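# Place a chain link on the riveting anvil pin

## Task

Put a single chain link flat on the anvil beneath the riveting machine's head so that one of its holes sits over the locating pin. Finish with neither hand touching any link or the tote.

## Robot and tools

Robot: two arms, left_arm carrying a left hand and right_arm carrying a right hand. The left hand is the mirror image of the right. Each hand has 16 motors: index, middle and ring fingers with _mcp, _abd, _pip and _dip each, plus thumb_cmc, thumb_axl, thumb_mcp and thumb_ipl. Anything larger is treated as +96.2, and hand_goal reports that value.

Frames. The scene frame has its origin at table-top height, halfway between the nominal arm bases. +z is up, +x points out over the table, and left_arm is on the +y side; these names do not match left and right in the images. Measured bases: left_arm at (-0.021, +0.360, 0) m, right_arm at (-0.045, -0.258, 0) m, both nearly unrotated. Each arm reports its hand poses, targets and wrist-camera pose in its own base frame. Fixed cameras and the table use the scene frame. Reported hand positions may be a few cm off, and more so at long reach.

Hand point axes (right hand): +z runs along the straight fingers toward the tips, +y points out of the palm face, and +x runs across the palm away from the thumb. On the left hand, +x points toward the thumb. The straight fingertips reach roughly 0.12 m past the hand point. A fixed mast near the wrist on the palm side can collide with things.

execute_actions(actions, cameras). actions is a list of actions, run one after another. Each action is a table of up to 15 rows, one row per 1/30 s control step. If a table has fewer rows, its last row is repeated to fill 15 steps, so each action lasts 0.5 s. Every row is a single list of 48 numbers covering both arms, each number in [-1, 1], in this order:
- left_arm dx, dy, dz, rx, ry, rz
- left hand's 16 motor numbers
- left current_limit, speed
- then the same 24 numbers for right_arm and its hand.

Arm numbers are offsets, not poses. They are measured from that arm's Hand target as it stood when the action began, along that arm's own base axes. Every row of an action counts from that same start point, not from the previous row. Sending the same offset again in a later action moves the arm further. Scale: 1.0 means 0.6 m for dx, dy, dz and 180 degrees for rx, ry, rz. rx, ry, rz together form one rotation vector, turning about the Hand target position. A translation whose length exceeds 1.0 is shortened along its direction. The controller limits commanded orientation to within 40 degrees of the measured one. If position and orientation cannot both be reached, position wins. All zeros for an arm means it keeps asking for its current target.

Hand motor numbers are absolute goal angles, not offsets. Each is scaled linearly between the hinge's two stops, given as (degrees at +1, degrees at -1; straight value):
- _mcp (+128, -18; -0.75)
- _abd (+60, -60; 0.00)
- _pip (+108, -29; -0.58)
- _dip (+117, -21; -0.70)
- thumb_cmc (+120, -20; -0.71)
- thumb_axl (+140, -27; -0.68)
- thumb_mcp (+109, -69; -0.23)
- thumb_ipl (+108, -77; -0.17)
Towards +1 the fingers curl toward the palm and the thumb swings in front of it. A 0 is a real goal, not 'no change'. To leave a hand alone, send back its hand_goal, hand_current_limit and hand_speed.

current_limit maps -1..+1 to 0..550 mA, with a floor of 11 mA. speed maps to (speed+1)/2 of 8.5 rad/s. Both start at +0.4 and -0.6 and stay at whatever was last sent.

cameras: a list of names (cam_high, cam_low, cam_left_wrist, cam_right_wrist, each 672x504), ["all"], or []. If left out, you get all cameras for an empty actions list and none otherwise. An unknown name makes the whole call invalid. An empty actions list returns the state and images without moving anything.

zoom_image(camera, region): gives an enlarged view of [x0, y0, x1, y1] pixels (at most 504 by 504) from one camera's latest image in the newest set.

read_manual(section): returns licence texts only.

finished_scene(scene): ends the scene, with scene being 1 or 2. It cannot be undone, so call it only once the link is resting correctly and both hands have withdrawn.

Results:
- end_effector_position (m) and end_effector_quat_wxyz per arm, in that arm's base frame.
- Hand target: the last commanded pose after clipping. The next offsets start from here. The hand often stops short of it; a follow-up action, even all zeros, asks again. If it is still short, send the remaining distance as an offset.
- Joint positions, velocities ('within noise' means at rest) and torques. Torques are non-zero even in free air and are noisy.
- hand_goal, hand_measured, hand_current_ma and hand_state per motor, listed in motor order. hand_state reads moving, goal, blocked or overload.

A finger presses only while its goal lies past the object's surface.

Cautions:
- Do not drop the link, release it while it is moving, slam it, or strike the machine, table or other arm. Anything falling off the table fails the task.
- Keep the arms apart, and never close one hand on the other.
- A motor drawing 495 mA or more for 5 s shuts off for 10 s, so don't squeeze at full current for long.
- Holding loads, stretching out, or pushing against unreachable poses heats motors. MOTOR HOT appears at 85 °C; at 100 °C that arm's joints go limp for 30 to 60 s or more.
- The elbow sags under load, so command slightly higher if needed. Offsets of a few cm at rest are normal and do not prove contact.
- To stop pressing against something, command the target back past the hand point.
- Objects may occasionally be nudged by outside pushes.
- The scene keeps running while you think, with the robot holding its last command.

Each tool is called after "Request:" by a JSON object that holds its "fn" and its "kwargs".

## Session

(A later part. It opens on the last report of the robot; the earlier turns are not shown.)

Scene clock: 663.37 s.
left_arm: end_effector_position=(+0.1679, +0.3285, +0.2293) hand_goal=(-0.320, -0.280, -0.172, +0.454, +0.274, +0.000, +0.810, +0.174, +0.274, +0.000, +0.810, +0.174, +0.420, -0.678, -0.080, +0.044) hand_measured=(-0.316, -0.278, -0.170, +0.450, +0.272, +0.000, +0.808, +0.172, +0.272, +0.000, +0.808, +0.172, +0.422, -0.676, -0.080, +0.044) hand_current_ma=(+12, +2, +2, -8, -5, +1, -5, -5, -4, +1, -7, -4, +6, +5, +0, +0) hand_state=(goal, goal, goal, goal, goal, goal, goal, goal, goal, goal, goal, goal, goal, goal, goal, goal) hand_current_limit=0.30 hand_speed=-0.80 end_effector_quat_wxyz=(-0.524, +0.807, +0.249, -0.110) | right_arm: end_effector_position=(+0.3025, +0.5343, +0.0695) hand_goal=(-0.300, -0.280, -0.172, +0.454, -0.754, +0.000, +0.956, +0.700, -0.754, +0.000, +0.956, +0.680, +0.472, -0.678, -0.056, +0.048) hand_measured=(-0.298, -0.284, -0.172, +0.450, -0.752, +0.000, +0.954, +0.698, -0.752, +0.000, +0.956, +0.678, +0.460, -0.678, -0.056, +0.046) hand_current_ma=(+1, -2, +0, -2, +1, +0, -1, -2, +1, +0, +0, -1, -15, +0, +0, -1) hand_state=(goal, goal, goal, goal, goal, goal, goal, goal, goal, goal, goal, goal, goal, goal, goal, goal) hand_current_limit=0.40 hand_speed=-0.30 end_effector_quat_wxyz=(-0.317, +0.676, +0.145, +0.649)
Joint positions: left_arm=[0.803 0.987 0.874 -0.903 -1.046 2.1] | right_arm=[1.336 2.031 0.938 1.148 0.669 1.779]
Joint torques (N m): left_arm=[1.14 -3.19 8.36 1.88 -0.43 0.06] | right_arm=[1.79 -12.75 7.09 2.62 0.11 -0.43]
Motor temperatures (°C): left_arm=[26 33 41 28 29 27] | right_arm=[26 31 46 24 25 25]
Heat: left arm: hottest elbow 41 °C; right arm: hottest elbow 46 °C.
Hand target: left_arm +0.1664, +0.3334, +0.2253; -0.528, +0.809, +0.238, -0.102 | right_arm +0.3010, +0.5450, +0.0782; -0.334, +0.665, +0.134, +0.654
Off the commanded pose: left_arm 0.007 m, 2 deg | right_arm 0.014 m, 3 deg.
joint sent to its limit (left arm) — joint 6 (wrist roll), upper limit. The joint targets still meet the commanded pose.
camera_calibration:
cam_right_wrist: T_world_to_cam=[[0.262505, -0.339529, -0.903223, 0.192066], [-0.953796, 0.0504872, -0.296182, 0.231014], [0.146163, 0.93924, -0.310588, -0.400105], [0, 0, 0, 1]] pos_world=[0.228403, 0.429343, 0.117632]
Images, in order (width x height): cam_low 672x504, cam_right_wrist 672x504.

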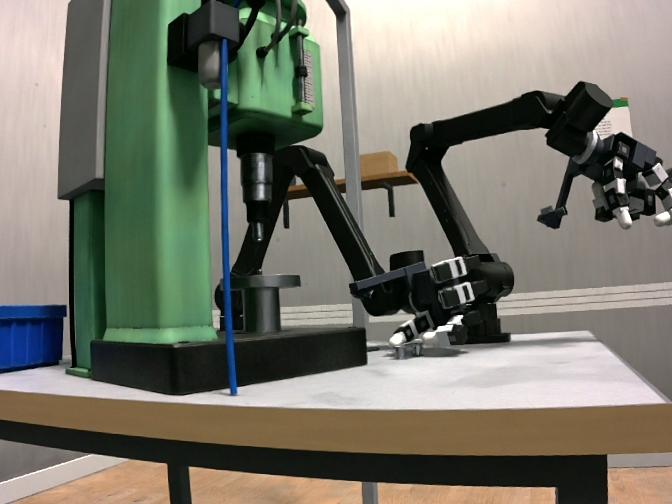

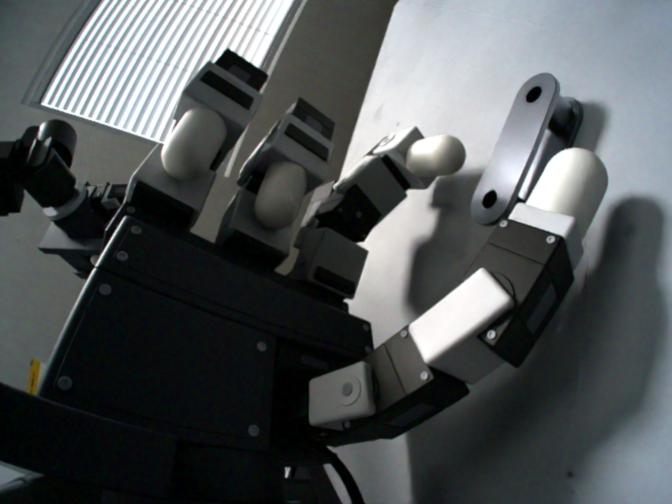

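Request:
{"fn": "execute_actions", "kwargs": {"actions": [[[0,0,0,0,0,0,-0.32,-0.28,-0.172,0.454,0.274,0,0.81,0.174,0.274,0,0.81,0.174,0.42,-0.678,-0.08,0.045,0.3,-0.8,0.022,0.0,-0.027,0,0,0.0,-0.30,-0.28,-0.172,0.454,-0.753,0,0.956,0.70,-0.753,0,0.956,0.68,0.473,-0.678,-0.056,0.049,0.4,-0.3]]], "cameras": ["cam_low","cam_right_wrist"]}}

Request:
{"fn": "zoom_image", "kwargs": {"camera": "cam_right_wrist", "region": [400, 80, 652, 269]}}

Request:
{"fn": "zoom_image", "kwargs": {"camera": "cam_low", "region": [340, 240, 540, 390]}}

Scene clock: 676.10 s.
left_arm: end_effector_position=(+0.1679, +0.3285, +0.2293) hand_goal=(-0.320, -0.280, -0.172, +0.454, +0.274, +0.000, +0.810, +0.174, +0.274, +0.000, +0.810, +0.174, +0.420, -0.678, -0.080, +0.044) hand_measured=(-0.316, -0.278, -0.170, +0.450, +0.272, +0.000, +0.808, +0.172, +0.272, +0.000, +0.808, +0.172, +0.422, -0.676, -0.080, +0.044) hand_current_ma=(+12, +2, +2, -8, -5, +1, -5, -5, -4, +1, -7, -4, +6, +5, +0, +0) hand_state=(goal, goal, goal, goal, goal, goal, goal, goal, goal, goal, goal, goal, goal, goal, goal, goal) hand_current_limit=0.30 hand_speed=-0.80 end_effector_quat_wxyz=(-0.524, +0.807, +0.249, -0.110) | right_arm: end_effector_position=(+0.3064, +0.5361, +0.0551) hand_goal=(-0.300, -0.280, -0.172, +0.454, -0.754, +0.000, +0.956, +0.700, -0.754, +0.000, +0.956, +0.680, +0.472, -0.678, -0.056, +0.048) hand_measured=(-0.298, -0.282, -0.172, +0.452, -0.752, +0.000, +0.954, +0.698, -0.752, +0.000, +0.956, +0.678, +0.466, -0.678, -0.056, +0.048) hand_current_ma=(+1, -1, +0, -1, +1, +0, -1, -2, +1, +0, +0, -1, -5, +0, +0, +0) hand_state=(goal, goal, goal, goal, goal, goal, goal, goal, goal, goal, goal, goal, goal, goal, goal, goal) hand_current_limit=0.40 hand_speed=-0.30 end_effector_quat_wxyz=(-0.319, +0.676, +0.149, +0.648)
Joint positions: left_arm=[0.803 0.987 0.874 -0.903 -1.046 2.1] | right_arm=[1.327 2.069 0.945 1.178 0.651 1.779]
Joint torques (N m): left_arm=[1.44 -3.43 8.34 1.85 -0.46 0.04] | right_arm=[0.15 -12.51 7.34 2.63 -0.09 -0.41]
Heat: left arm: hottest elbow 41 °C; right arm: hottest elbow 46 °C.
Hand target: left_arm +0.1664, +0.3334, +0.2253; -0.528, +0.809, +0.238, -0.102 | right_arm +0.3143, +0.5450, +0.0622; -0.334, +0.665, +0.134, +0.654
Off the commanded pose: left_arm 0.007 m, 2 deg | right_arm 0.014 m, 3 deg.
joint sent to its limit (left arm) — joint 6 (wrist roll), upper limit. The joint targets still meet the commanded pose.
camera_calibration:
cam_right_wrist: T_world_to_cam=[[0.26639, -0.338678, -0.902405, 0.176997], [-0.954087, 0.0403703, -0.296797, 0.235899], [0.136949, 0.940036, -0.312374, -0.404349], [0, 0, 0, 1]] pos_world=[0.233293, 0.430524, 0.103429]
Images, in order (width x height): cam_low 672x504, cam_right_wrist 672x504.

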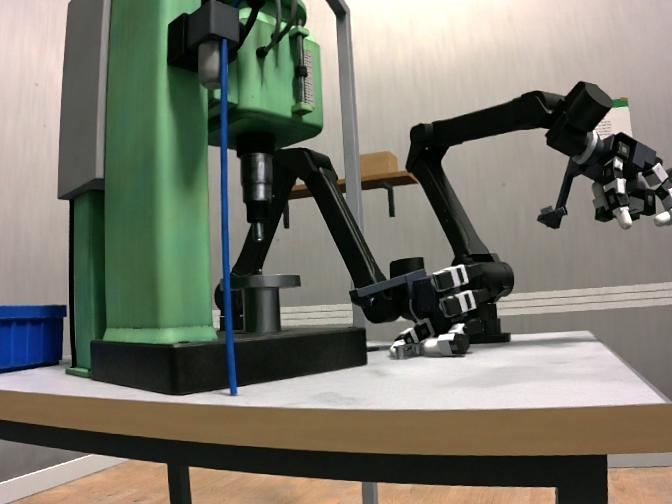

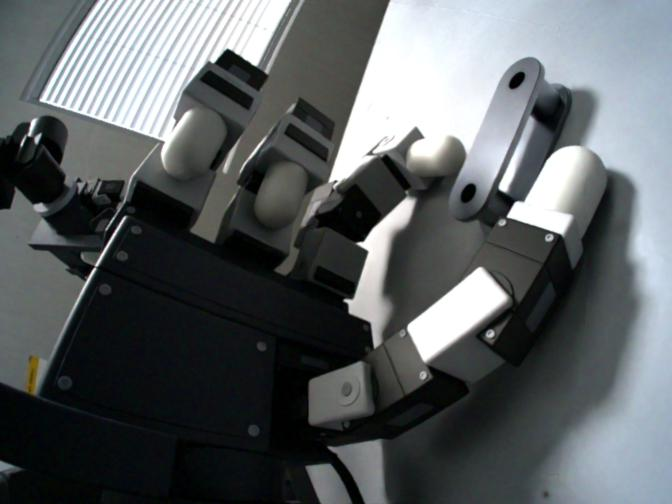

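Scaled by 2.000 from the camera's 672x504 image, which has a finer 960x720 frame.

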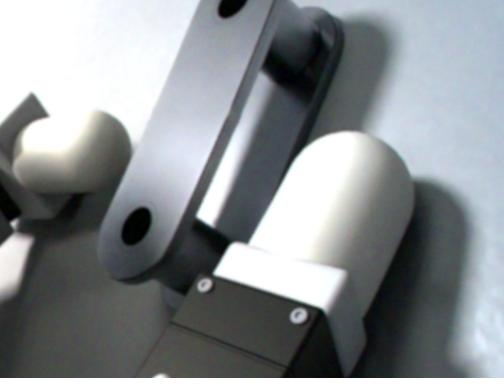

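Scaled by 2.520 from the camera's 672x504 image, which has a finer 960x720 frame.

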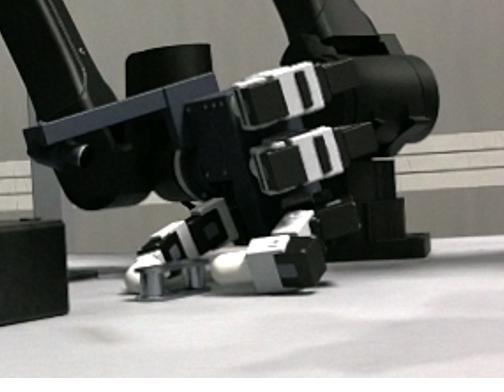

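Request:
{"fn": "execute_actions", "kwargs": {"actions": [[[0,0,0,0,0,0,-0.32,-0.28,-0.172,0.454,0.274,0,0.81,0.174,0.274,0,0.81,0.174,0.42,-0.678,-0.08,0.045,0.3,-0.8,0.019,0.007,0.003,0,0,0.0,-0.30,-0.28,-0.172,0.454,-0.753,0,0.956,0.70,-0.753,0,0.956,0.68,0.473,-0.678,-0.056,0.049,0.4,-0.3]]], "cameras": ["cam_low","cam_right_wrist"]}}

Request:
{"fn": "zoom_image", "kwargs": {"camera": "cam_right_wrist", "region": [400, 60, 652, 249]}}

Scene clock: 690.70 s.
left_arm: end_effector_position=(+0.1679, +0.3285, +0.2293) hand_goal=(-0.320, -0.280, -0.172, +0.454, +0.274, +0.000, +0.810, +0.174, +0.274, +0.000, +0.810, +0.174, +0.420, -0.678, -0.080, +0.044) hand_measured=(-0.316, -0.278, -0.170, +0.450, +0.272, +0.000, +0.808, +0.172, +0.272, +0.000, +0.808, +0.172, +0.422, -0.676, -0.080, +0.044) hand_current_ma=(+12, +2, +2, -8, -5, +1, -5, -5, -4, +1, -7, -4, +6, +5, +0, +0) hand_state=(goal, goal, goal, goal, goal, goal, goal, goal, goal, goal, goal, goal, goal, goal, goal, goal) hand_current_limit=0.30 hand_speed=-0.80 end_effector_quat_wxyz=(-0.524, +0.807, +0.249, -0.110) | right_arm: end_effector_position=(+0.3200, +0.5401, +0.0621) hand_goal=(-0.300, -0.280, -0.172, +0.454, -0.754, +0.000, +0.956, +0.700, -0.754, +0.000, +0.956, +0.680, +0.472, -0.678, -0.056, +0.048) hand_measured=(-0.298, -0.282, -0.172, +0.452, -0.752, +0.000, +0.954, +0.698, -0.752, +0.000, +0.956, +0.678, +0.466, -0.678, -0.056, +0.048) hand_current_ma=(+2, -1, +0, -1, +1, +0, -1, -2, +1, +0, +0, -1, -6, +0, +0, +0) hand_state=(goal, goal, goal, goal, goal, goal, goal, goal, goal, goal, goal, goal, goal, goal, goal, goal) hand_current_limit=0.40 hand_speed=-0.30 end_effector_quat_wxyz=(-0.324, +0.671, +0.143, +0.652)
Joint positions: left_arm=[0.803 0.987 0.874 -0.903 -1.046 2.1] | right_arm=[1.304 2.07 0.967 1.178 0.631 1.779]
Joint torques (N m): left_arm=[1.32 -3.49 8.32 1.95 -0.46 0.05] | right_arm=[0.56 -12.22 7.6 1.95 -0.1 -0.38]
Heat: left arm: hottest elbow 41 °C; right arm: hottest elbow 45 °C.
Hand target: left_arm +0.1664, +0.3334, +0.2253; -0.528, +0.809, +0.238, -0.102 | right_arm +0.3256, +0.5492, +0.0639; -0.334, +0.665, +0.134, +0.654
Off the commanded pose: left_arm 0.007 m, 2 deg | right_arm 0.011 m, 2 deg.
joint sent to its limit (left arm) — joint 6 (wrist roll), upper limit. The joint targets still meet the commanded pose.
camera_calibration:
cam_right_wrist: T_world_to_cam=[[0.271133, -0.321804, -0.907154, 0.170677], [-0.952004, 0.0494192, -0.302069, 0.245511], [0.142038, 0.945516, -0.292959, -0.413562], [0, 0, 0, 1]] pos_world=[0.246193, 0.433821, 0.107834]
Images, in order (width x height): cam_low 672x504, cam_right_wrist 672x504.

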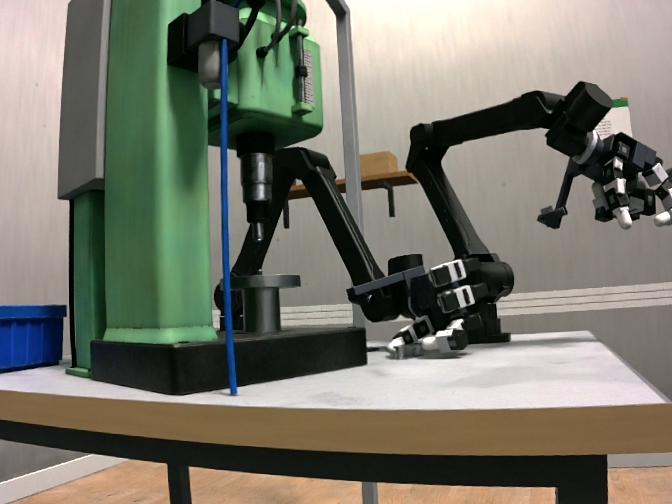

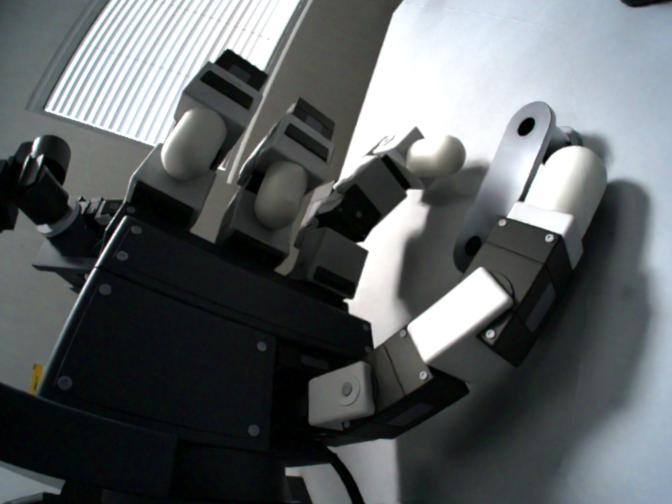

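Scaled by 2.000 from the camera's 672x504 image, which has a finer 960x720 frame.

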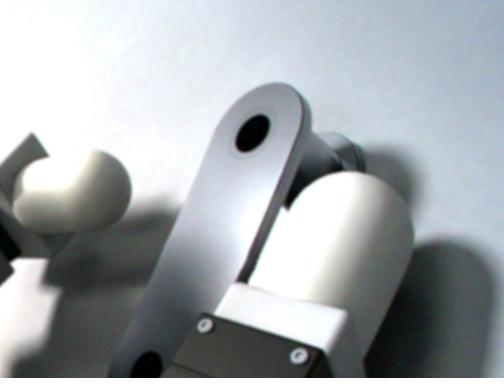

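Request:
{"fn": "execute_actions", "kwargs": {"actions": [[[0,0,0,0,0,0,-0.32,-0.28,-0.172,0.454,0.274,0,0.81,0.174,0.274,0,0.81,0.174,0.42,-0.678,-0.08,0.045,0.3,-0.8,-0.014,-0.016,-0.016,0,0,0.0,-0.30,-0.28,-0.172,0.454,-0.753,0,0.956,0.70,-0.753,0,0.956,0.68,0.473,-0.678,-0.056,0.049,0.4,-0.3]]], "cameras": ["cam_low","cam_right_wrist"]}}

Request:
{"fn": "zoom_image", "kwargs": {"camera": "cam_right_wrist", "region": [400, 60, 652, 249]}}

Scene clock: 696.90 s.
left_arm: end_effector_position=(+0.1679, +0.3285, +0.2293) hand_goal=(-0.320, -0.280, -0.172, +0.454, +0.274, +0.000, +0.810, +0.174, +0.274, +0.000, +0.810, +0.174, +0.420, -0.678, -0.080, +0.044) hand_measured=(-0.316, -0.278, -0.170, +0.450, +0.272, +0.000, +0.808, +0.172, +0.272, +0.000, +0.808, +0.172, +0.422, -0.676, -0.080, +0.044) hand_current_ma=(+12, +2, +2, -8, -5, +1, -5, -5, -4, +1, -7, -4, +6, +5, +0, +0) hand_state=(goal, goal, goal, goal, goal, goal, goal, goal, goal, goal, goal, goal, goal, goal, goal, goal) hand_current_limit=0.30 hand_speed=-0.80 end_effector_quat_wxyz=(-0.524, +0.807, +0.249, -0.110) | right_arm: end_effector_position=(+0.3202, +0.5393, +0.0611) hand_goal=(-0.300, -0.280, -0.172, +0.454, -0.754, +0.000, +0.956, +0.700, -0.754, +0.000, +0.956, +0.680, +0.472, -0.678, -0.056, +0.048) hand_measured=(-0.298, -0.282, -0.172, +0.452, -0.752, +0.000, +0.954, +0.698, -0.752, +0.000, +0.956, +0.678, +0.466, -0.678, -0.056, +0.048) hand_current_ma=(+2, -1, +0, -1, +1, +0, -1, -2, +1, +0, +0, -1, -6, +0, +0, +0) hand_state=(goal, goal, goal, goal, goal, goal, goal, goal, goal, goal, goal, goal, goal, goal, goal, goal) hand_current_limit=0.40 hand_speed=-0.30 end_effector_quat_wxyz=(-0.327, +0.667, +0.137, +0.655)
Joint positions: left_arm=[0.803 0.987 0.874 -0.903 -1.046 2.1] | right_arm=[1.304 2.078 0.967 1.201 0.636 1.779]
Joint torques (N m): left_arm=[1.26 -3.31 8.42 1.95 -0.48 0.07] | right_arm=[1.61 -12.22 4.93 2.66 0.14 -0.39]
Heat: left arm: hottest elbow 41 °C; right arm: hottest elbow 45 °C.
Hand target: left_arm +0.1664, +0.3334, +0.2253; -0.528, +0.809, +0.238, -0.102 | right_arm +0.3172, +0.5396, +0.0542; -0.334, +0.665, +0.134, +0.654
Off the commanded pose: left_arm 0.007 m, 2 deg | right_arm 0.007 m, 1 deg.
joint sent to its limit (left arm) — joint 6 (wrist roll), upper limit. The joint targets still meet the commanded pose.
camera_calibration:
cam_right_wrist: T_world_to_cam=[[0.272832, -0.310175, -0.910689, 0.162818], [-0.9507, 0.0581275, -0.304617, 0.240521], [0.147421, 0.948901, -0.279024, -0.417537], [0, 0, 0, 1]] pos_world=[0.245795, 0.432722, 0.10504]
Images, in order (width x height): cam_low 672x504, cam_right_wrist 672x504.

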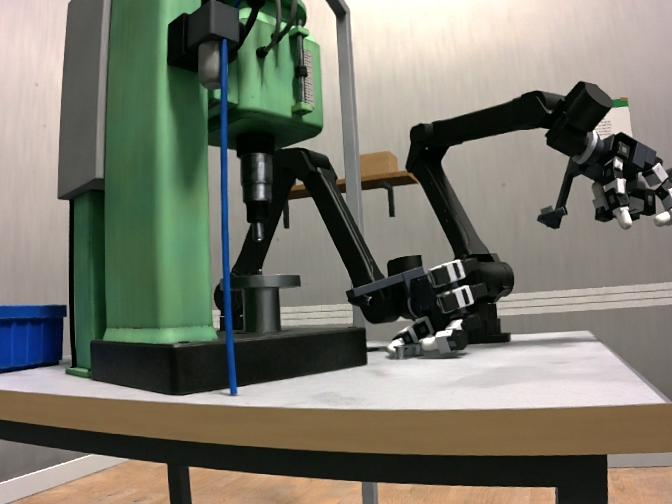

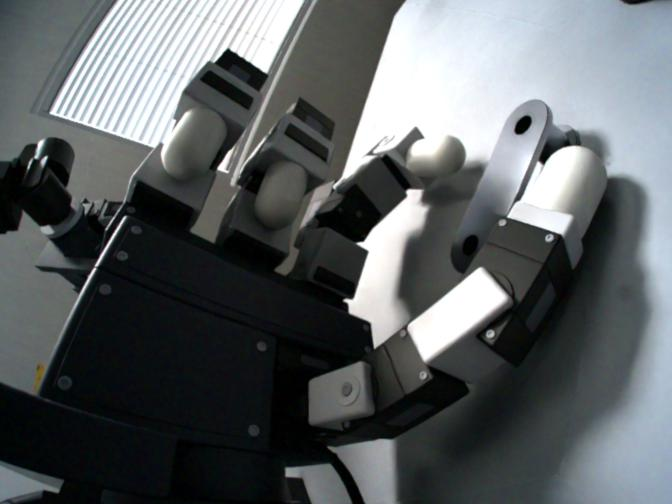

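Scaled by 2.000 from the camera's 672x504 image, which has a finer 960x720 frame.

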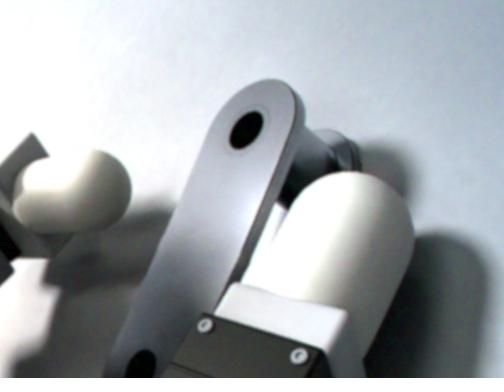

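Request:
{"fn": "execute_actions", "kwargs": {"actions": [[[0,0,0,0,0,0,-0.32,-0.28,-0.172,0.454,0.274,0,0.81,0.174,0.274,0,0.81,0.174,0.42,-0.678,-0.08,0.045,0.3,-0.8,-0.008,-0.013,-0.018,0,0,0.0,-0.30,-0.28,-0.172,0.454,-0.753,0,0.956,0.70,-0.753,0,0.956,0.68,0.473,-0.678,-0.056,0.049,0.4,-0.3]]], "cameras": ["cam_low","cam_right_wrist"]}}

Request:
{"fn": "zoom_image", "kwargs": {"camera": "cam_right_wrist", "region": [400, 60, 652, 249]}}

Scene clock: 700.73 s.
left_arm: end_effector_position=(+0.1679, +0.3285, +0.2293) hand_goal=(-0.320, -0.280, -0.172, +0.454, +0.274, +0.000, +0.810, +0.174, +0.274, +0.000, +0.810, +0.174, +0.420, -0.678, -0.080, +0.044) hand_measured=(-0.316, -0.278, -0.170, +0.450, +0.272, +0.000, +0.808, +0.172, +0.272, +0.000, +0.808, +0.172, +0.422, -0.676, -0.080, +0.044) hand_current_ma=(+12, +2, +2, -8, -5, +1, -5, -5, -4, +1, -7, -4, +6, +5, +0, +0) hand_state=(goal, goal, goal, goal, goal, goal, goal, goal, goal, goal, goal, goal, goal, goal, goal, goal) hand_current_limit=0.30 hand_speed=-0.80 end_effector_quat_wxyz=(-0.524, +0.807, +0.249, -0.110) | right_arm: end_effector_position=(+0.3185, +0.5315, +0.0540) hand_goal=(-0.300, -0.280, -0.172, +0.454, -0.754, +0.000, +0.956, +0.700, -0.754, +0.000, +0.956, +0.680, +0.472, -0.678, -0.056, +0.048) hand_measured=(-0.298, -0.282, -0.172, +0.452, -0.752, +0.000, +0.954, +0.698, -0.752, +0.000, +0.956, +0.678, +0.486, -0.672, -0.050, +0.052) hand_current_ma=(+2, -1, +0, -1, +1, +0, -1, -2, +1, +0, +0, -1, +20, +6, +10, +6) hand_state=(goal, goal, goal, goal, goal, goal, goal, goal, goal, goal, goal, goal, goal, goal, goal, goal) hand_current_limit=0.40 hand_speed=-0.30 end_effector_quat_wxyz=(-0.329, +0.665, +0.132, +0.657)
Joint positions: left_arm=[0.803 0.987 0.874 -0.903 -1.046 2.1] | right_arm=[1.304 2.092 0.947 1.245 0.64 1.779]
Joint torques (N m): left_arm=[1.03 -3.78 8.38 1.88 -0.42 0.07] | right_arm=[1.9 -11.63 4.48 2.5 0.12 -0.4]
Heat: left arm: hottest elbow 41 °C; right arm: hottest elbow 45 °C.
Hand target: left_arm +0.1664, +0.3334, +0.2253; -0.528, +0.809, +0.238, -0.102 | right_arm +0.3124, +0.5318, +0.0435; -0.334, +0.665, +0.134, +0.654
Off the commanded pose: left_arm 0.007 m, 2 deg | right_arm 0.012 m, 1 deg.
joint sent to its limit (left arm) — joint 6 (wrist roll), upper limit. The joint targets still meet the commanded pose.
camera_calibration:
cam_right_wrist: T_world_to_cam=[[0.273715, -0.30168, -0.913274, 0.149746], [-0.949658, 0.0656999, -0.306322, 0.23294], [0.152413, 0.951143, -0.268509, -0.415137], [0, 0, 0, 1]] pos_world=[0.243498, 0.424726, 0.0966454]
Images, in order (width x height): cam_low 672x504, cam_right_wrist 672x504.

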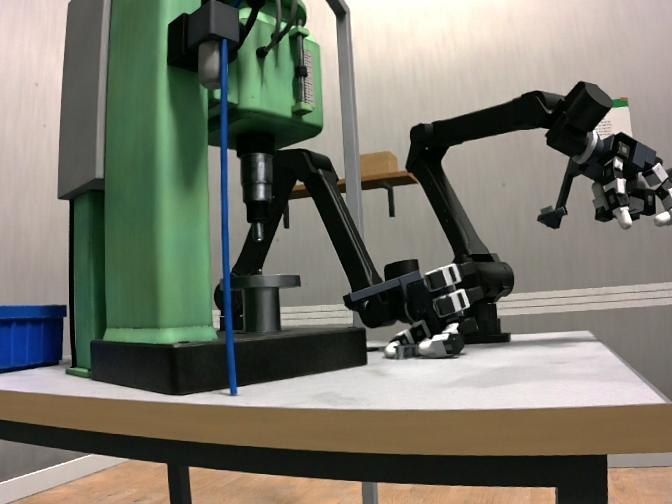

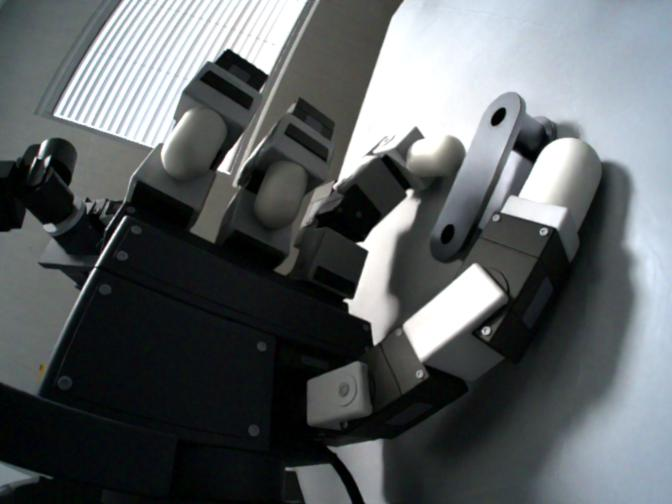

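Scaled by 2.000 from the camera's 672x504 image, which has a finer 960x720 frame.

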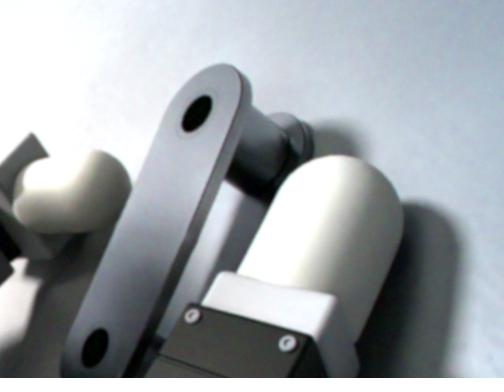

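Request:
{"fn": "execute_actions", "kwargs": {"actions": [[[0,0,0,0,0,0,-0.32,-0.28,-0.172,0.454,0.274,0,0.81,0.174,0.274,0,0.81,0.174,0.42,-0.678,-0.08,0.045,0.3,-0.8,-0.016,0.012,0.014,0,0,0.0,-0.30,-0.28,-0.172,0.454,-0.753,0,0.956,0.70,-0.753,0,0.956,0.68,0.473,-0.678,-0.056,0.049,0.4,-0.3]]], "cameras": ["cam_low","cam_right_wrist"]}}

Request:
{"fn": "zoom_image", "kwargs": {"camera": "cam_right_wrist", "region": [400, 60, 652, 249]}}

Scene clock: 716.73 s.
left_arm: end_effector_position=(+0.1679, +0.3285, +0.2293) hand_goal=(-0.320, -0.280, -0.172, +0.454, +0.274, +0.000, +0.810, +0.174, +0.274, +0.000, +0.810, +0.174, +0.420, -0.678, -0.080, +0.044) hand_measured=(-0.316, -0.278, -0.170, +0.450, +0.272, +0.000, +0.808, +0.172, +0.272, +0.000, +0.808, +0.172, +0.422, -0.676, -0.080, +0.044) hand_current_ma=(+12, +2, +2, -8, -5, +1, -5, -5, -4, +1, -7, -4, +6, +5, +0, +0) hand_state=(goal, goal, goal, goal, goal, goal, goal, goal, goal, goal, goal, goal, goal, goal, goal, goal) hand_current_limit=0.30 hand_speed=-0.80 end_effector_quat_wxyz=(-0.524, +0.807, +0.249, -0.110) | right_arm: end_effector_position=(+0.3079, +0.5343, +0.0538) hand_goal=(-0.300, -0.280, -0.172, +0.454, -0.754, +0.000, +0.956, +0.700, -0.754, +0.000, +0.956, +0.680, +0.472, -0.678, -0.056, +0.048) hand_measured=(-0.298, -0.282, -0.172, +0.452, -0.752, +0.000, +0.954, +0.698, -0.752, +0.000, +0.956, +0.678, +0.488, -0.672, -0.050, +0.052) hand_current_ma=(+2, -1, +0, -1, +1, +0, -1, -2, +1, +0, +0, -1, +23, +6, +8, +6) hand_state=(goal, goal, goal, goal, goal, goal, goal, goal, goal, goal, goal, goal, goal, goal, goal, goal) hand_current_limit=0.40 hand_speed=-0.30 end_effector_quat_wxyz=(-0.329, +0.666, +0.133, +0.656)
Joint positions: left_arm=[0.803 0.987 0.874 -0.903 -1.046 2.1] | right_arm=[1.326 2.092 0.947 1.245 0.662 1.778]
Joint torques (N m): left_arm=[1.2 -3.49 8.35 1.94 -0.45 0.09] | right_arm=[2.02 -12.98 5.33 1.58 0.12 -0.42]
Heat: left arm: hottest elbow 41 °C; right arm: hottest elbow 43 °C.
Hand target: left_arm +0.1664, +0.3334, +0.2253; -0.528, +0.809, +0.238, -0.102 | right_arm +0.3027, +0.5391, +0.0519; -0.334, +0.665, +0.134, +0.654
Off the commanded pose: left_arm 0.007 m, 2 deg | right_arm 0.007 m, 1 deg.
joint sent to its limit (left arm) — joint 6 (wrist roll), upper limit. The joint targets still meet the commanded pose.
camera_calibration:
cam_right_wrist: T_world_to_cam=[[0.272703, -0.302243, -0.91339, 0.153862], [-0.950027, 0.0653199, -0.305256, 0.2229], [0.151924, 0.95099, -0.269326, -0.415968], [0, 0, 0, 1]] pos_world=[0.232998, 0.427526, 0.0965471]
Images, in order (width x height): cam_low 672x504, cam_right_wrist 672x504.

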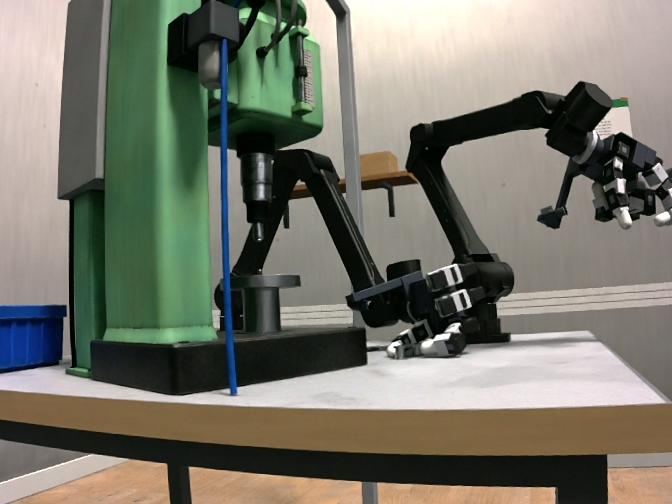

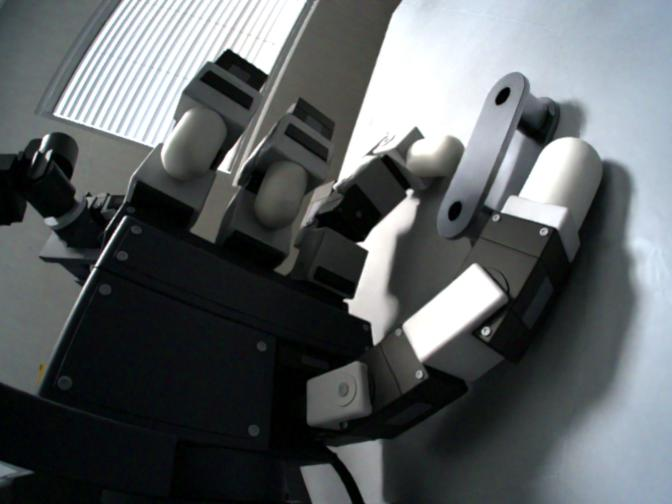

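Scaled by 2.000 from the camera's 672x504 image, which has a finer 960x720 frame.

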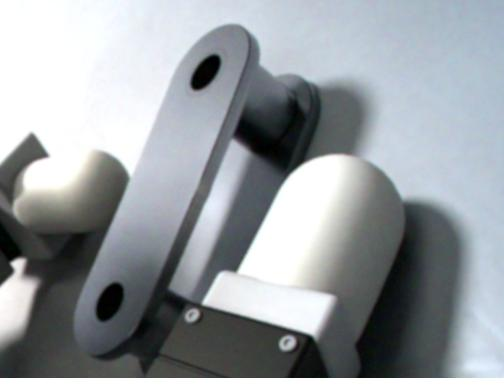

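Request:
{"fn": "execute_actions", "kwargs": {"actions": [[[0,0,0,0,0,0,-0.32,-0.28,-0.172,0.454,0.274,0,0.81,0.174,0.274,0,0.81,0.174,0.42,-0.678,-0.08,0.045,0.3,-0.8,0,0,0.008,0,0,0.0,-0.23,-0.265,-0.18,0.41,-0.753,0,0.956,0.70,-0.753,0,0.956,0.68,0.473,-0.678,0.01,0.055,0.4,-0.7]],[[0,0,0,0,0,0,-0.32,-0.28,-0.172,0.454,0.274,0,0.81,0.174,0.274,0,0.81,0.174,0.42,-0.678,-0.08,0.045,0.3,-0.8,0,0,0.0,0,0,0.0,-0.15,-0.25,-0.19,0.37,-0.753,0,0.956,0.70,-0.753,0,0.956,0.68,0.473,-0.678,0.06,0.08,0.4,-0.7]]], "cameras": ["cam_low","cam_right_wrist"]}}

Request:
{"fn": "zoom_image", "kwargs": {"camera": "cam_right_wrist", "region": [400, 60, 652, 249]}}

Scene clock: 723.70 s.
left_arm: end_effector_position=(+0.1679, +0.3285, +0.2293) hand_goal=(-0.320, -0.280, -0.172, +0.454, +0.274, +0.000, +0.810, +0.174, +0.274, +0.000, +0.810, +0.174, +0.420, -0.678, -0.080, +0.044) hand_measured=(-0.316, -0.278, -0.170, +0.450, +0.272, +0.000, +0.808, +0.172, +0.272, +0.000, +0.808, +0.172, +0.422, -0.676, -0.080, +0.044) hand_current_ma=(+12, +2, +2, -8, -5, +1, -5, -5, -4, +1, -7, -4, +6, +5, +0, +0) hand_state=(goal, goal, goal, goal, goal, goal, goal, goal, goal, goal, goal, goal, goal, goal, goal, goal) hand_current_limit=0.30 hand_speed=-0.80 end_effector_quat_wxyz=(-0.524, +0.807, +0.249, -0.110) | right_arm: end_effector_position=(+0.3080, +0.5342, +0.0551) hand_goal=(-0.150, -0.250, -0.190, +0.370, -0.754, +0.000, +0.956, +0.700, -0.754, +0.000, +0.956, +0.680, +0.472, -0.678, +0.060, +0.080) hand_measured=(-0.160, -0.250, -0.190, +0.374, -0.752, +0.000, +0.954, +0.698, -0.752, +0.000, +0.956, +0.678, +0.464, -0.680, +0.050, +0.072) hand_current_ma=(-15, +0, +0, +3, +1, +0, -1, -2, +1, +0, +0, -1, -10, -1, -20, -11) hand_state=(goal, goal, goal, goal, goal, goal, goal, goal, goal, goal, goal, goal, goal, goal, goal, goal) hand_current_limit=0.40 hand_speed=-0.70 end_effector_quat_wxyz=(-0.330, +0.665, +0.131, +0.657)
Joint positions: left_arm=[0.803 0.987 0.874 -0.903 -1.046 2.1] | right_arm=[1.326 2.089 0.947 1.245 0.663 1.779]
Joint torques (N m): left_arm=[1.26 -3.31 8.39 1.92 -0.47 0.07] | right_arm=[2.02 -13.68 5.2 1.2 0.11 -0.43]
Heat: left arm: hottest elbow 41 °C; right arm: hottest elbow 43 °C.
Hand target: left_arm +0.1664, +0.3334, +0.2253; -0.528, +0.809, +0.238, -0.102 | right_arm +0.3027, +0.5391, +0.0568; -0.334, +0.665, +0.134, +0.654
Off the commanded pose: left_arm 0.007 m, 2 deg | right_arm 0.007 m, 1 deg.
joint sent to its limit (left arm) — joint 6 (wrist roll), upper limit. The joint targets still meet the commanded pose.
camera_calibration:
cam_right_wrist: T_world_to_cam=[[0.271948, -0.299083, -0.914655, 0.153725], [-0.950052, 0.06779, -0.30464, 0.22201], [0.153117, 0.951816, -0.265709, -0.416572], [0, 0, 0, 1]] pos_world=[0.2329, 0.427426, 0.0975514]
Images, in order (width x height): cam_low 672x504, cam_right_wrist 672x504.

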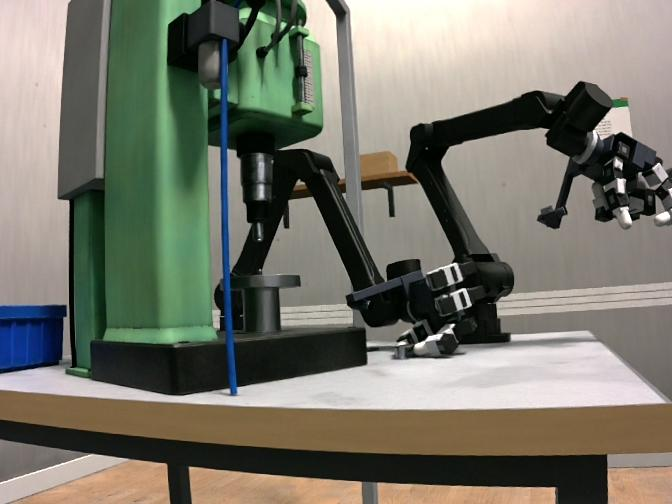

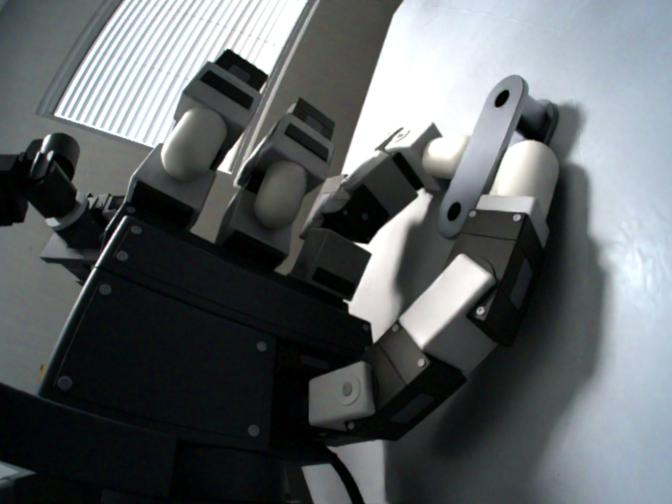

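Scaled by 2.000 from the camera's 672x504 image, which has a finer 960x720 frame.

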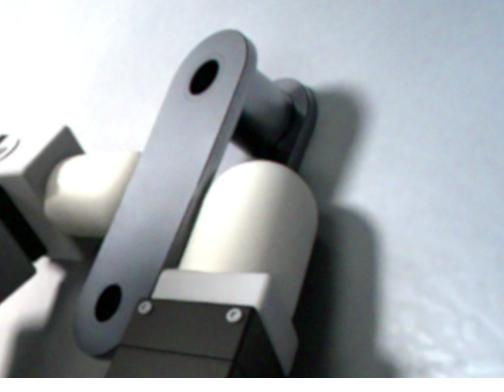

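Request:
{"fn": "execute_actions", "kwargs": {"actions": [[[0,0,0,0,0,0,-0.32,-0.28,-0.172,0.454,0.274,0,0.81,0.174,0.274,0,0.81,0.174,0.42,-0.678,-0.08,0.045,0.3,-0.8,0,0,0,0,0,0.0,-0.01,-0.25,-0.15,0.40,-0.753,0,0.956,0.70,-0.753,0,0.956,0.68,0.473,-0.678,0.17,0.12,0.72,-0.8]]], "cameras": ["cam_low","cam_right_wrist"]}}

Request:
{"fn": "zoom_image", "kwargs": {"camera": "cam_right_wrist", "region": [400, 60, 652, 249]}}

Scene clock: 727.67 s.
left_arm: end_effector_position=(+0.1679, +0.3285, +0.2293) hand_goal=(-0.320, -0.280, -0.172, +0.454, +0.274, +0.000, +0.810, +0.174, +0.274, +0.000, +0.810, +0.174, +0.420, -0.678, -0.080, +0.044) hand_measured=(-0.316, -0.278, -0.170, +0.450, +0.272, +0.000, +0.808, +0.172, +0.272, +0.000, +0.808, +0.172, +0.422, -0.676, -0.080, +0.044) hand_current_ma=(+12, +2, +2, -8, -5, +1, -5, -5, -4, +1, -7, -4, +6, +5, +0, +0) hand_state=(goal, goal, goal, goal, goal, goal, goal, goal, goal, goal, goal, goal, goal, goal, goal, goal) hand_current_limit=0.30 hand_speed=-0.80 end_effector_quat_wxyz=(-0.524, +0.807, +0.249, -0.110) | right_arm: end_effector_position=(+0.3080, +0.5342, +0.0551) hand_goal=(-0.010, -0.250, -0.150, +0.400, -0.754, +0.000, +0.956, +0.700, -0.754, +0.000, +0.956, +0.680, +0.472, -0.678, +0.170, +0.120) hand_measured=(-0.138, -0.250, -0.184, +0.390, -0.752, +0.000, +0.954, +0.698, -0.752, +0.000, +0.956, +0.678, +0.464, -0.680, +0.068, +0.086) hand_current_ma=(-466, +0, -66, -14, +1, +0, -1, -2, +1, +0, +0, -1, -11, -2, -448, -106) hand_state=(blocked, goal, blocked, goal, goal, goal, goal, goal, goal, goal, goal, goal, goal, goal, blocked, blocked) hand_current_limit=0.72 hand_speed=-0.80 end_effector_quat_wxyz=(-0.330, +0.665, +0.131, +0.657)
Joint positions: left_arm=[0.803 0.987 0.874 -0.903 -1.046 2.1] | right_arm=[1.326 2.089 0.947 1.245 0.663 1.779]
Joint torques (N m): left_arm=[1.2 -3.6 8.42 1.92 -0.44 0.05] | right_arm=[2.08 -13.63 5.23 1.2 0.1 -0.43]
Heat: left arm: hottest elbow 41 °C; right arm: hottest elbow 42 °C.
Hand target: left_arm +0.1664, +0.3334, +0.2253; -0.528, +0.809, +0.238, -0.102 | right_arm +0.3027, +0.5391, +0.0567; -0.334, +0.665, +0.134, +0.654
Off the commanded pose: left_arm 0.007 m, 2 deg | right_arm 0.007 m, 1 deg.
joint sent to its limit (left arm) — joint 6 (wrist roll), upper limit. The joint targets still meet the commanded pose.
camera_calibration:
cam_right_wrist: T_world_to_cam=[[0.271948, -0.299083, -0.914655, 0.153725], [-0.950052, 0.06779, -0.30464, 0.22201], [0.153117, 0.951816, -0.265709, -0.416572], [0, 0, 0, 1]] pos_world=[0.2329, 0.427426, 0.0975514]
Images, in order (width x height): cam_low 672x504, cam_right_wrist 672x504.

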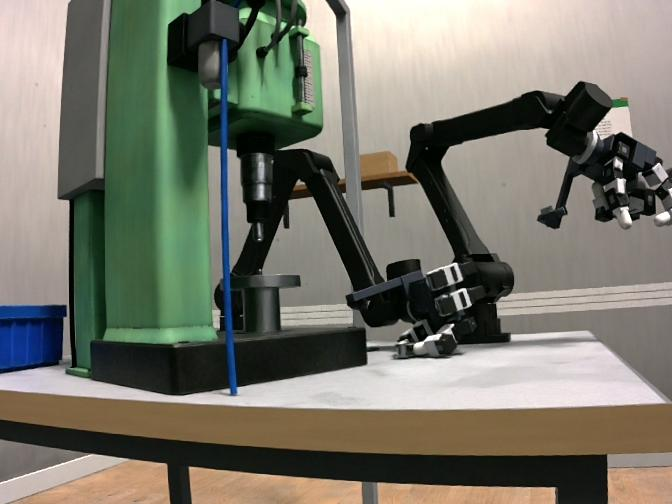

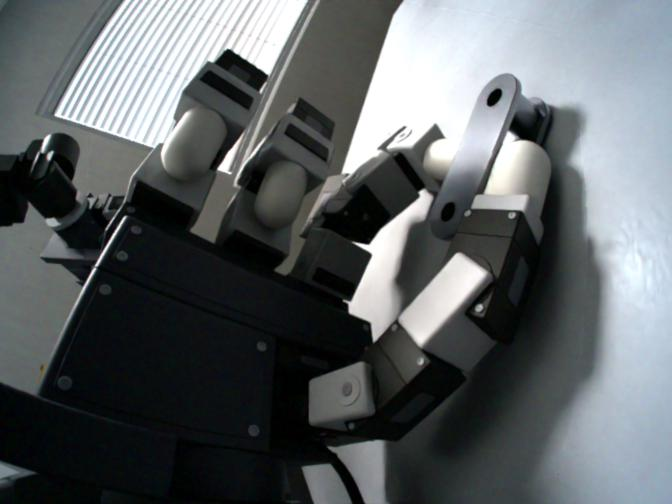

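Scaled by 2.000 from the camera's 672x504 image, which has a finer 960x720 frame.

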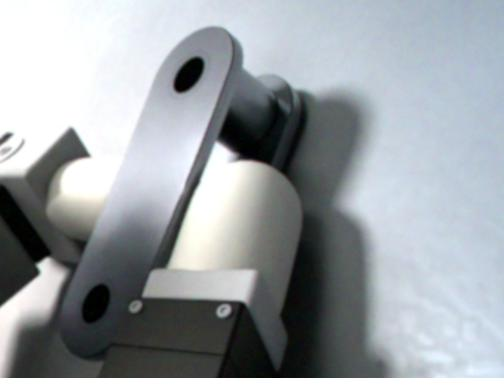

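Request:
{"fn": "execute_actions", "kwargs": {"actions": [[[0,0,0,0,0,0,-0.32,-0.28,-0.172,0.454,0.274,0,0.81,0.174,0.274,0,0.81,0.174,0.42,-0.678,-0.08,0.045,0.3,-0.8,0,0,0.08,0,0,0.0,-0.01,-0.25,-0.15,0.40,-0.753,0,0.956,0.70,-0.753,0,0.956,0.68,0.473,-0.678,0.17,0.12,0.72,-0.8],[0,0,0,0,0,0,-0.32,-0.28,-0.172,0.454,0.274,0,0.81,0.174,0.274,0,0.81,0.174,0.42,-0.678,-0.08,0.045,0.3,-0.8,0.01,0,0.16,0,0,0.0,-0.01,-0.25,-0.15,0.40,-0.753,0,0.956,0.70,-0.753,0,0.956,0.68,0.473,-0.678,0.17,0.12,0.72,-0.8]],[[0,0,0,0,0,0,-0.32,-0.28,-0.172,0.454,0.274,0,0.81,0.174,0.274,0,0.81,0.174,0.42,-0.678,-0.08,0.045,0.3,-0.8,0.01,-0.1,0.12,0,0,0.0,-0.01,-0.25,-0.15,0.40,-0.753,0,0.956,0.70,-0.753,0,0.956,0.68,0.473,-0.678,0.17,0.12,0.72,-0.8]]], "cameras": ["cam_low","cam_right_wrist"]}}

Scene clock: 738.40 s.
left_arm: end_effector_position=(+0.1679, +0.3285, +0.2293) hand_goal=(-0.320, -0.280, -0.172, +0.454, +0.274, +0.000, +0.810, +0.174, +0.274, +0.000, +0.810, +0.174, +0.420, -0.678, -0.080, +0.044) hand_measured=(-0.316, -0.278, -0.170, +0.450, +0.272, +0.000, +0.808, +0.172, +0.272, +0.000, +0.808, +0.172, +0.422, -0.676, -0.080, +0.044) hand_current_ma=(+12, +2, +2, -8, -5, +1, -5, -5, -4, +1, -7, -4, +6, +5, +0, +0) hand_state=(goal, goal, goal, goal, goal, goal, goal, goal, goal, goal, goal, goal, goal, goal, goal, goal) hand_current_limit=0.30 hand_speed=-0.80 end_effector_quat_wxyz=(-0.524, +0.807, +0.249, -0.110) | right_arm: end_effector_position=(+0.3135, +0.4708, +0.2157) hand_goal=(-0.010, -0.250, -0.150, +0.400, -0.754, +0.000, +0.956, +0.700, -0.754, +0.000, +0.956, +0.680, +0.472, -0.678, +0.170, +0.120) hand_measured=(-0.130, -0.258, -0.188, +0.390, -0.752, +0.000, +0.954, +0.698, -0.752, +0.000, +0.956, +0.678, +0.466, -0.680, +0.070, +0.082) hand_current_ma=(-433, -7, -79, -12, +1, +0, -1, -2, +1, +0, +0, -1, -7, -3, -439, -116) hand_state=(blocked, goal, blocked, goal, goal, goal, goal, goal, goal, goal, goal, goal, goal, goal, blocked, blocked) hand_current_limit=0.72 hand_speed=-0.80 end_effector_quat_wxyz=(-0.326, +0.670, +0.135, +0.653)
Joint positions: left_arm=[0.803 0.987 0.874 -0.903 -1.046 2.1] | right_arm=[1.278 1.58 0.81 0.849 0.614 1.788]
Joint torques (N m): left_arm=[1.61 -3.43 8.35 1.87 -0.44 0.07] | right_arm=[1.2 -9.41 9.48 1.42 -0.14 -0.46]
Heat: left arm: hottest elbow 41 °C; right arm: hottest elbow 42 °C.
Hand target: left_arm +0.1664, +0.3334, +0.2253; -0.528, +0.809, +0.238, -0.102 | right_arm +0.3149, +0.4790, +0.2246; -0.334, +0.665, +0.134, +0.654
Off the commanded pose: left_arm 0.007 m, 2 deg | right_arm 0.012 m, 1 deg.
joint sent to its limit (left arm) — joint 6 (wrist roll), upper limit. The joint targets still meet the commanded pose.
camera_calibration:
cam_right_wrist: T_world_to_cam=[[0.265642, -0.313365, -0.911722, 0.288202], [-0.95245, 0.0610914, -0.298506, 0.283114], [0.14924, 0.947666, -0.282237, -0.307613], [0, 0, 0, 1]] pos_world=[0.239002, 0.364531, 0.260451]
Images, in order (width x height): cam_low 672x504, cam_right_wrist 672x504.

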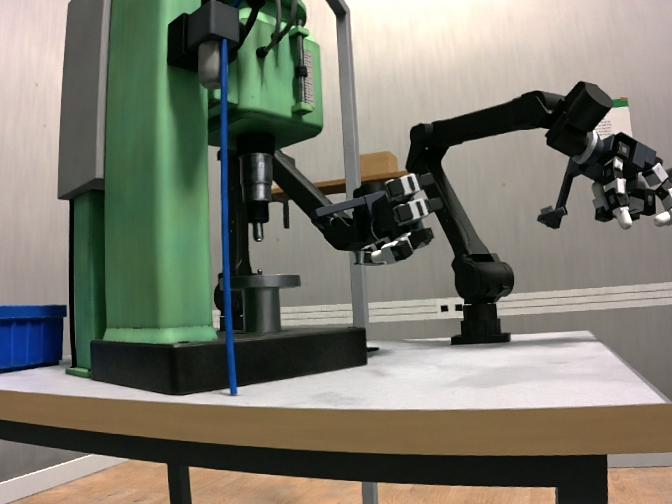

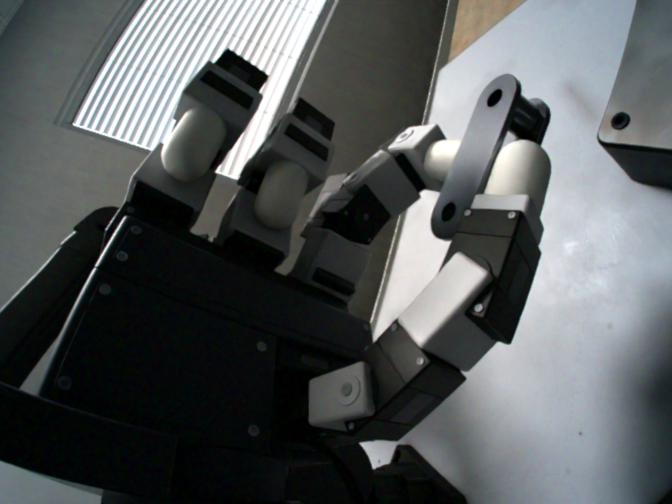

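Request:
{"fn": "zoom_image", "kwargs": {"camera": "cam_low", "region": [220, 160, 460, 340]}}

Scaled by 2.100 from the camera's 672x504 image, which has a finer 960x720 frame.

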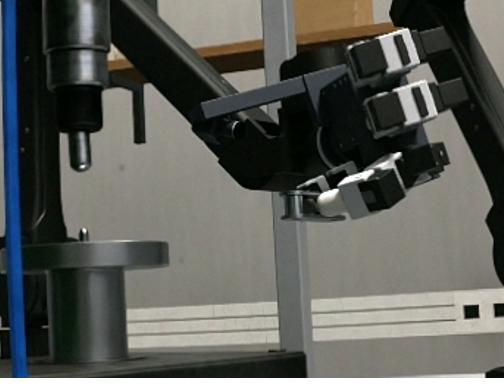

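Request:
{"fn": "execute_actions", "kwargs": {"actions": [[[0,0,0,0,0,0,-0.32,-0.28,-0.172,0.454,0.274,0,0.81,0.174,0.274,0,0.81,0.174,0.42,-0.678,-0.08,0.045,0.3,-0.8,0.05,-0.1167,0.06,0,0,0.0,-0.01,-0.25,-0.15,0.40,-0.753,0,0.956,0.70,-0.753,0,0.956,0.68,0.473,-0.678,0.17,0.12,0.72,-0.8]]], "cameras": ["cam_low","cam_right_wrist"]}}

Request:
{"fn": "zoom_image", "kwargs": {"camera": "cam_low", "region": [220, 160, 460, 340]}}

Scene clock: 767.67 s.
left_arm: end_effector_position=(+0.1679, +0.3285, +0.2293) hand_goal=(-0.320, -0.280, -0.172, +0.454, +0.274, +0.000, +0.810, +0.174, +0.274, +0.000, +0.810, +0.174, +0.420, -0.678, -0.080, +0.044) hand_measured=(-0.316, -0.278, -0.170, +0.450, +0.272, +0.000, +0.808, +0.172, +0.272, +0.000, +0.808, +0.172, +0.422, -0.676, -0.080, +0.044) hand_current_ma=(+12, +2, +2, -8, -5, +1, -5, -5, -4, +1, -7, -4, +6, +5, +0, +0) hand_state=(goal, goal, goal, goal, goal, goal, goal, goal, goal, goal, goal, goal, goal, goal, goal, goal) hand_current_limit=0.30 hand_speed=-0.80 end_effector_quat_wxyz=(-0.524, +0.807, +0.249, -0.110) | right_arm: end_effector_position=(+0.3472, +0.3991, +0.2535) hand_goal=(-0.010, -0.250, -0.150, +0.400, -0.754, +0.000, +0.956, +0.700, -0.754, +0.000, +0.956, +0.680, +0.472, -0.678, +0.170, +0.120) hand_measured=(-0.128, -0.256, -0.190, +0.390, -0.752, +0.000, +0.954, +0.698, -0.752, +0.000, +0.956, +0.678, +0.468, -0.680, +0.070, +0.082) hand_current_ma=(-422, -6, -82, -11, +1, +0, -1, -2, +1, +0, +0, -1, -4, -3, -438, -118) hand_state=(blocked, goal, blocked, goal, goal, goal, goal, goal, goal, goal, goal, goal, goal, goal, blocked, blocked) hand_current_limit=0.72 hand_speed=-0.80 end_effector_quat_wxyz=(-0.325, +0.670, +0.130, +0.655)
Joint positions: left_arm=[0.803 0.987 0.874 -0.903 -1.046 2.1] | right_arm=[1.143 1.369 0.706 0.74 0.49 1.802]
Joint torques (N m): left_arm=[1.49 -3.43 8.39 1.87 -0.44 0.08] | right_arm=[2.08 -6.71 9.83 1.48 -0.14 -0.46]
Heat: left arm: hottest elbow 40 °C; right arm: hottest elbow 45 °C.
Hand target: left_arm +0.1664, +0.3334, +0.2253; -0.528, +0.809, +0.238, -0.102 | right_arm +0.3448, +0.4089, +0.2607; -0.334, +0.665, +0.134, +0.654
Off the commanded pose: left_arm 0.007 m, 2 deg | right_arm 0.012 m, 1 deg.
joint sent to its limit (left arm) — joint 6 (wrist roll), upper limit. The joint targets still meet the commanded pose.
camera_calibration:
cam_right_wrist: T_world_to_cam=[[0.262833, -0.310254, -0.913598, 0.291471], [-0.951707, 0.0723391, -0.298363, 0.326054], [0.158657, 0.947897, -0.276258, -0.238954], [0, 0, 0, 1]] pos_world=[0.271611, 0.293347, 0.297557]
Images, in order (width x height): cam_low 672x504, cam_right_wrist 672x504.

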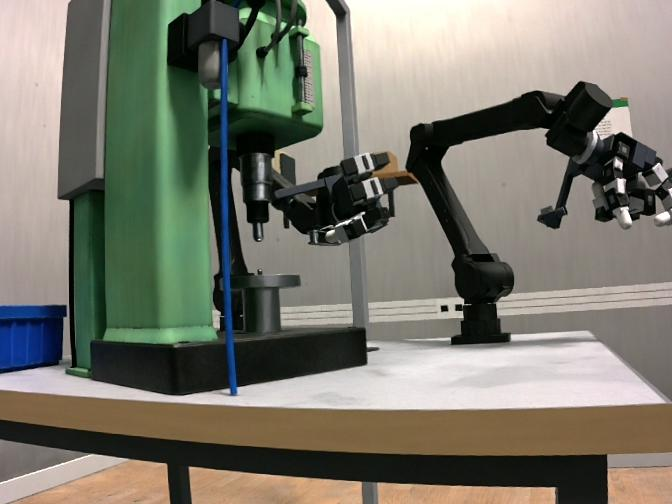

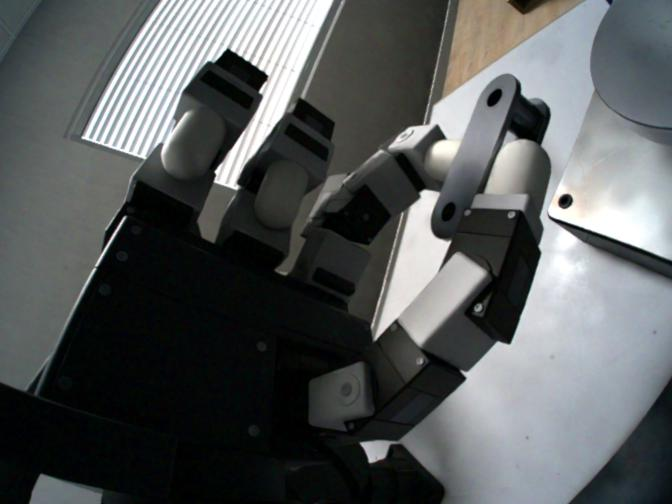

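Scaled by 2.100 from the camera's 672x504 image, which has a finer 960x720 frame.

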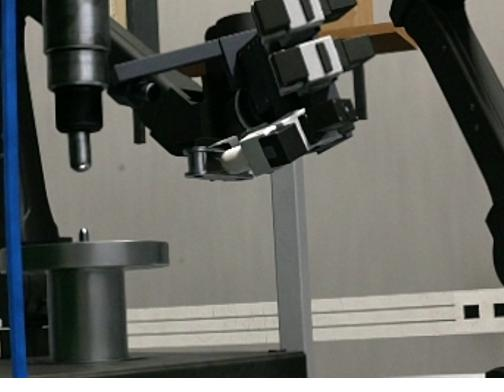

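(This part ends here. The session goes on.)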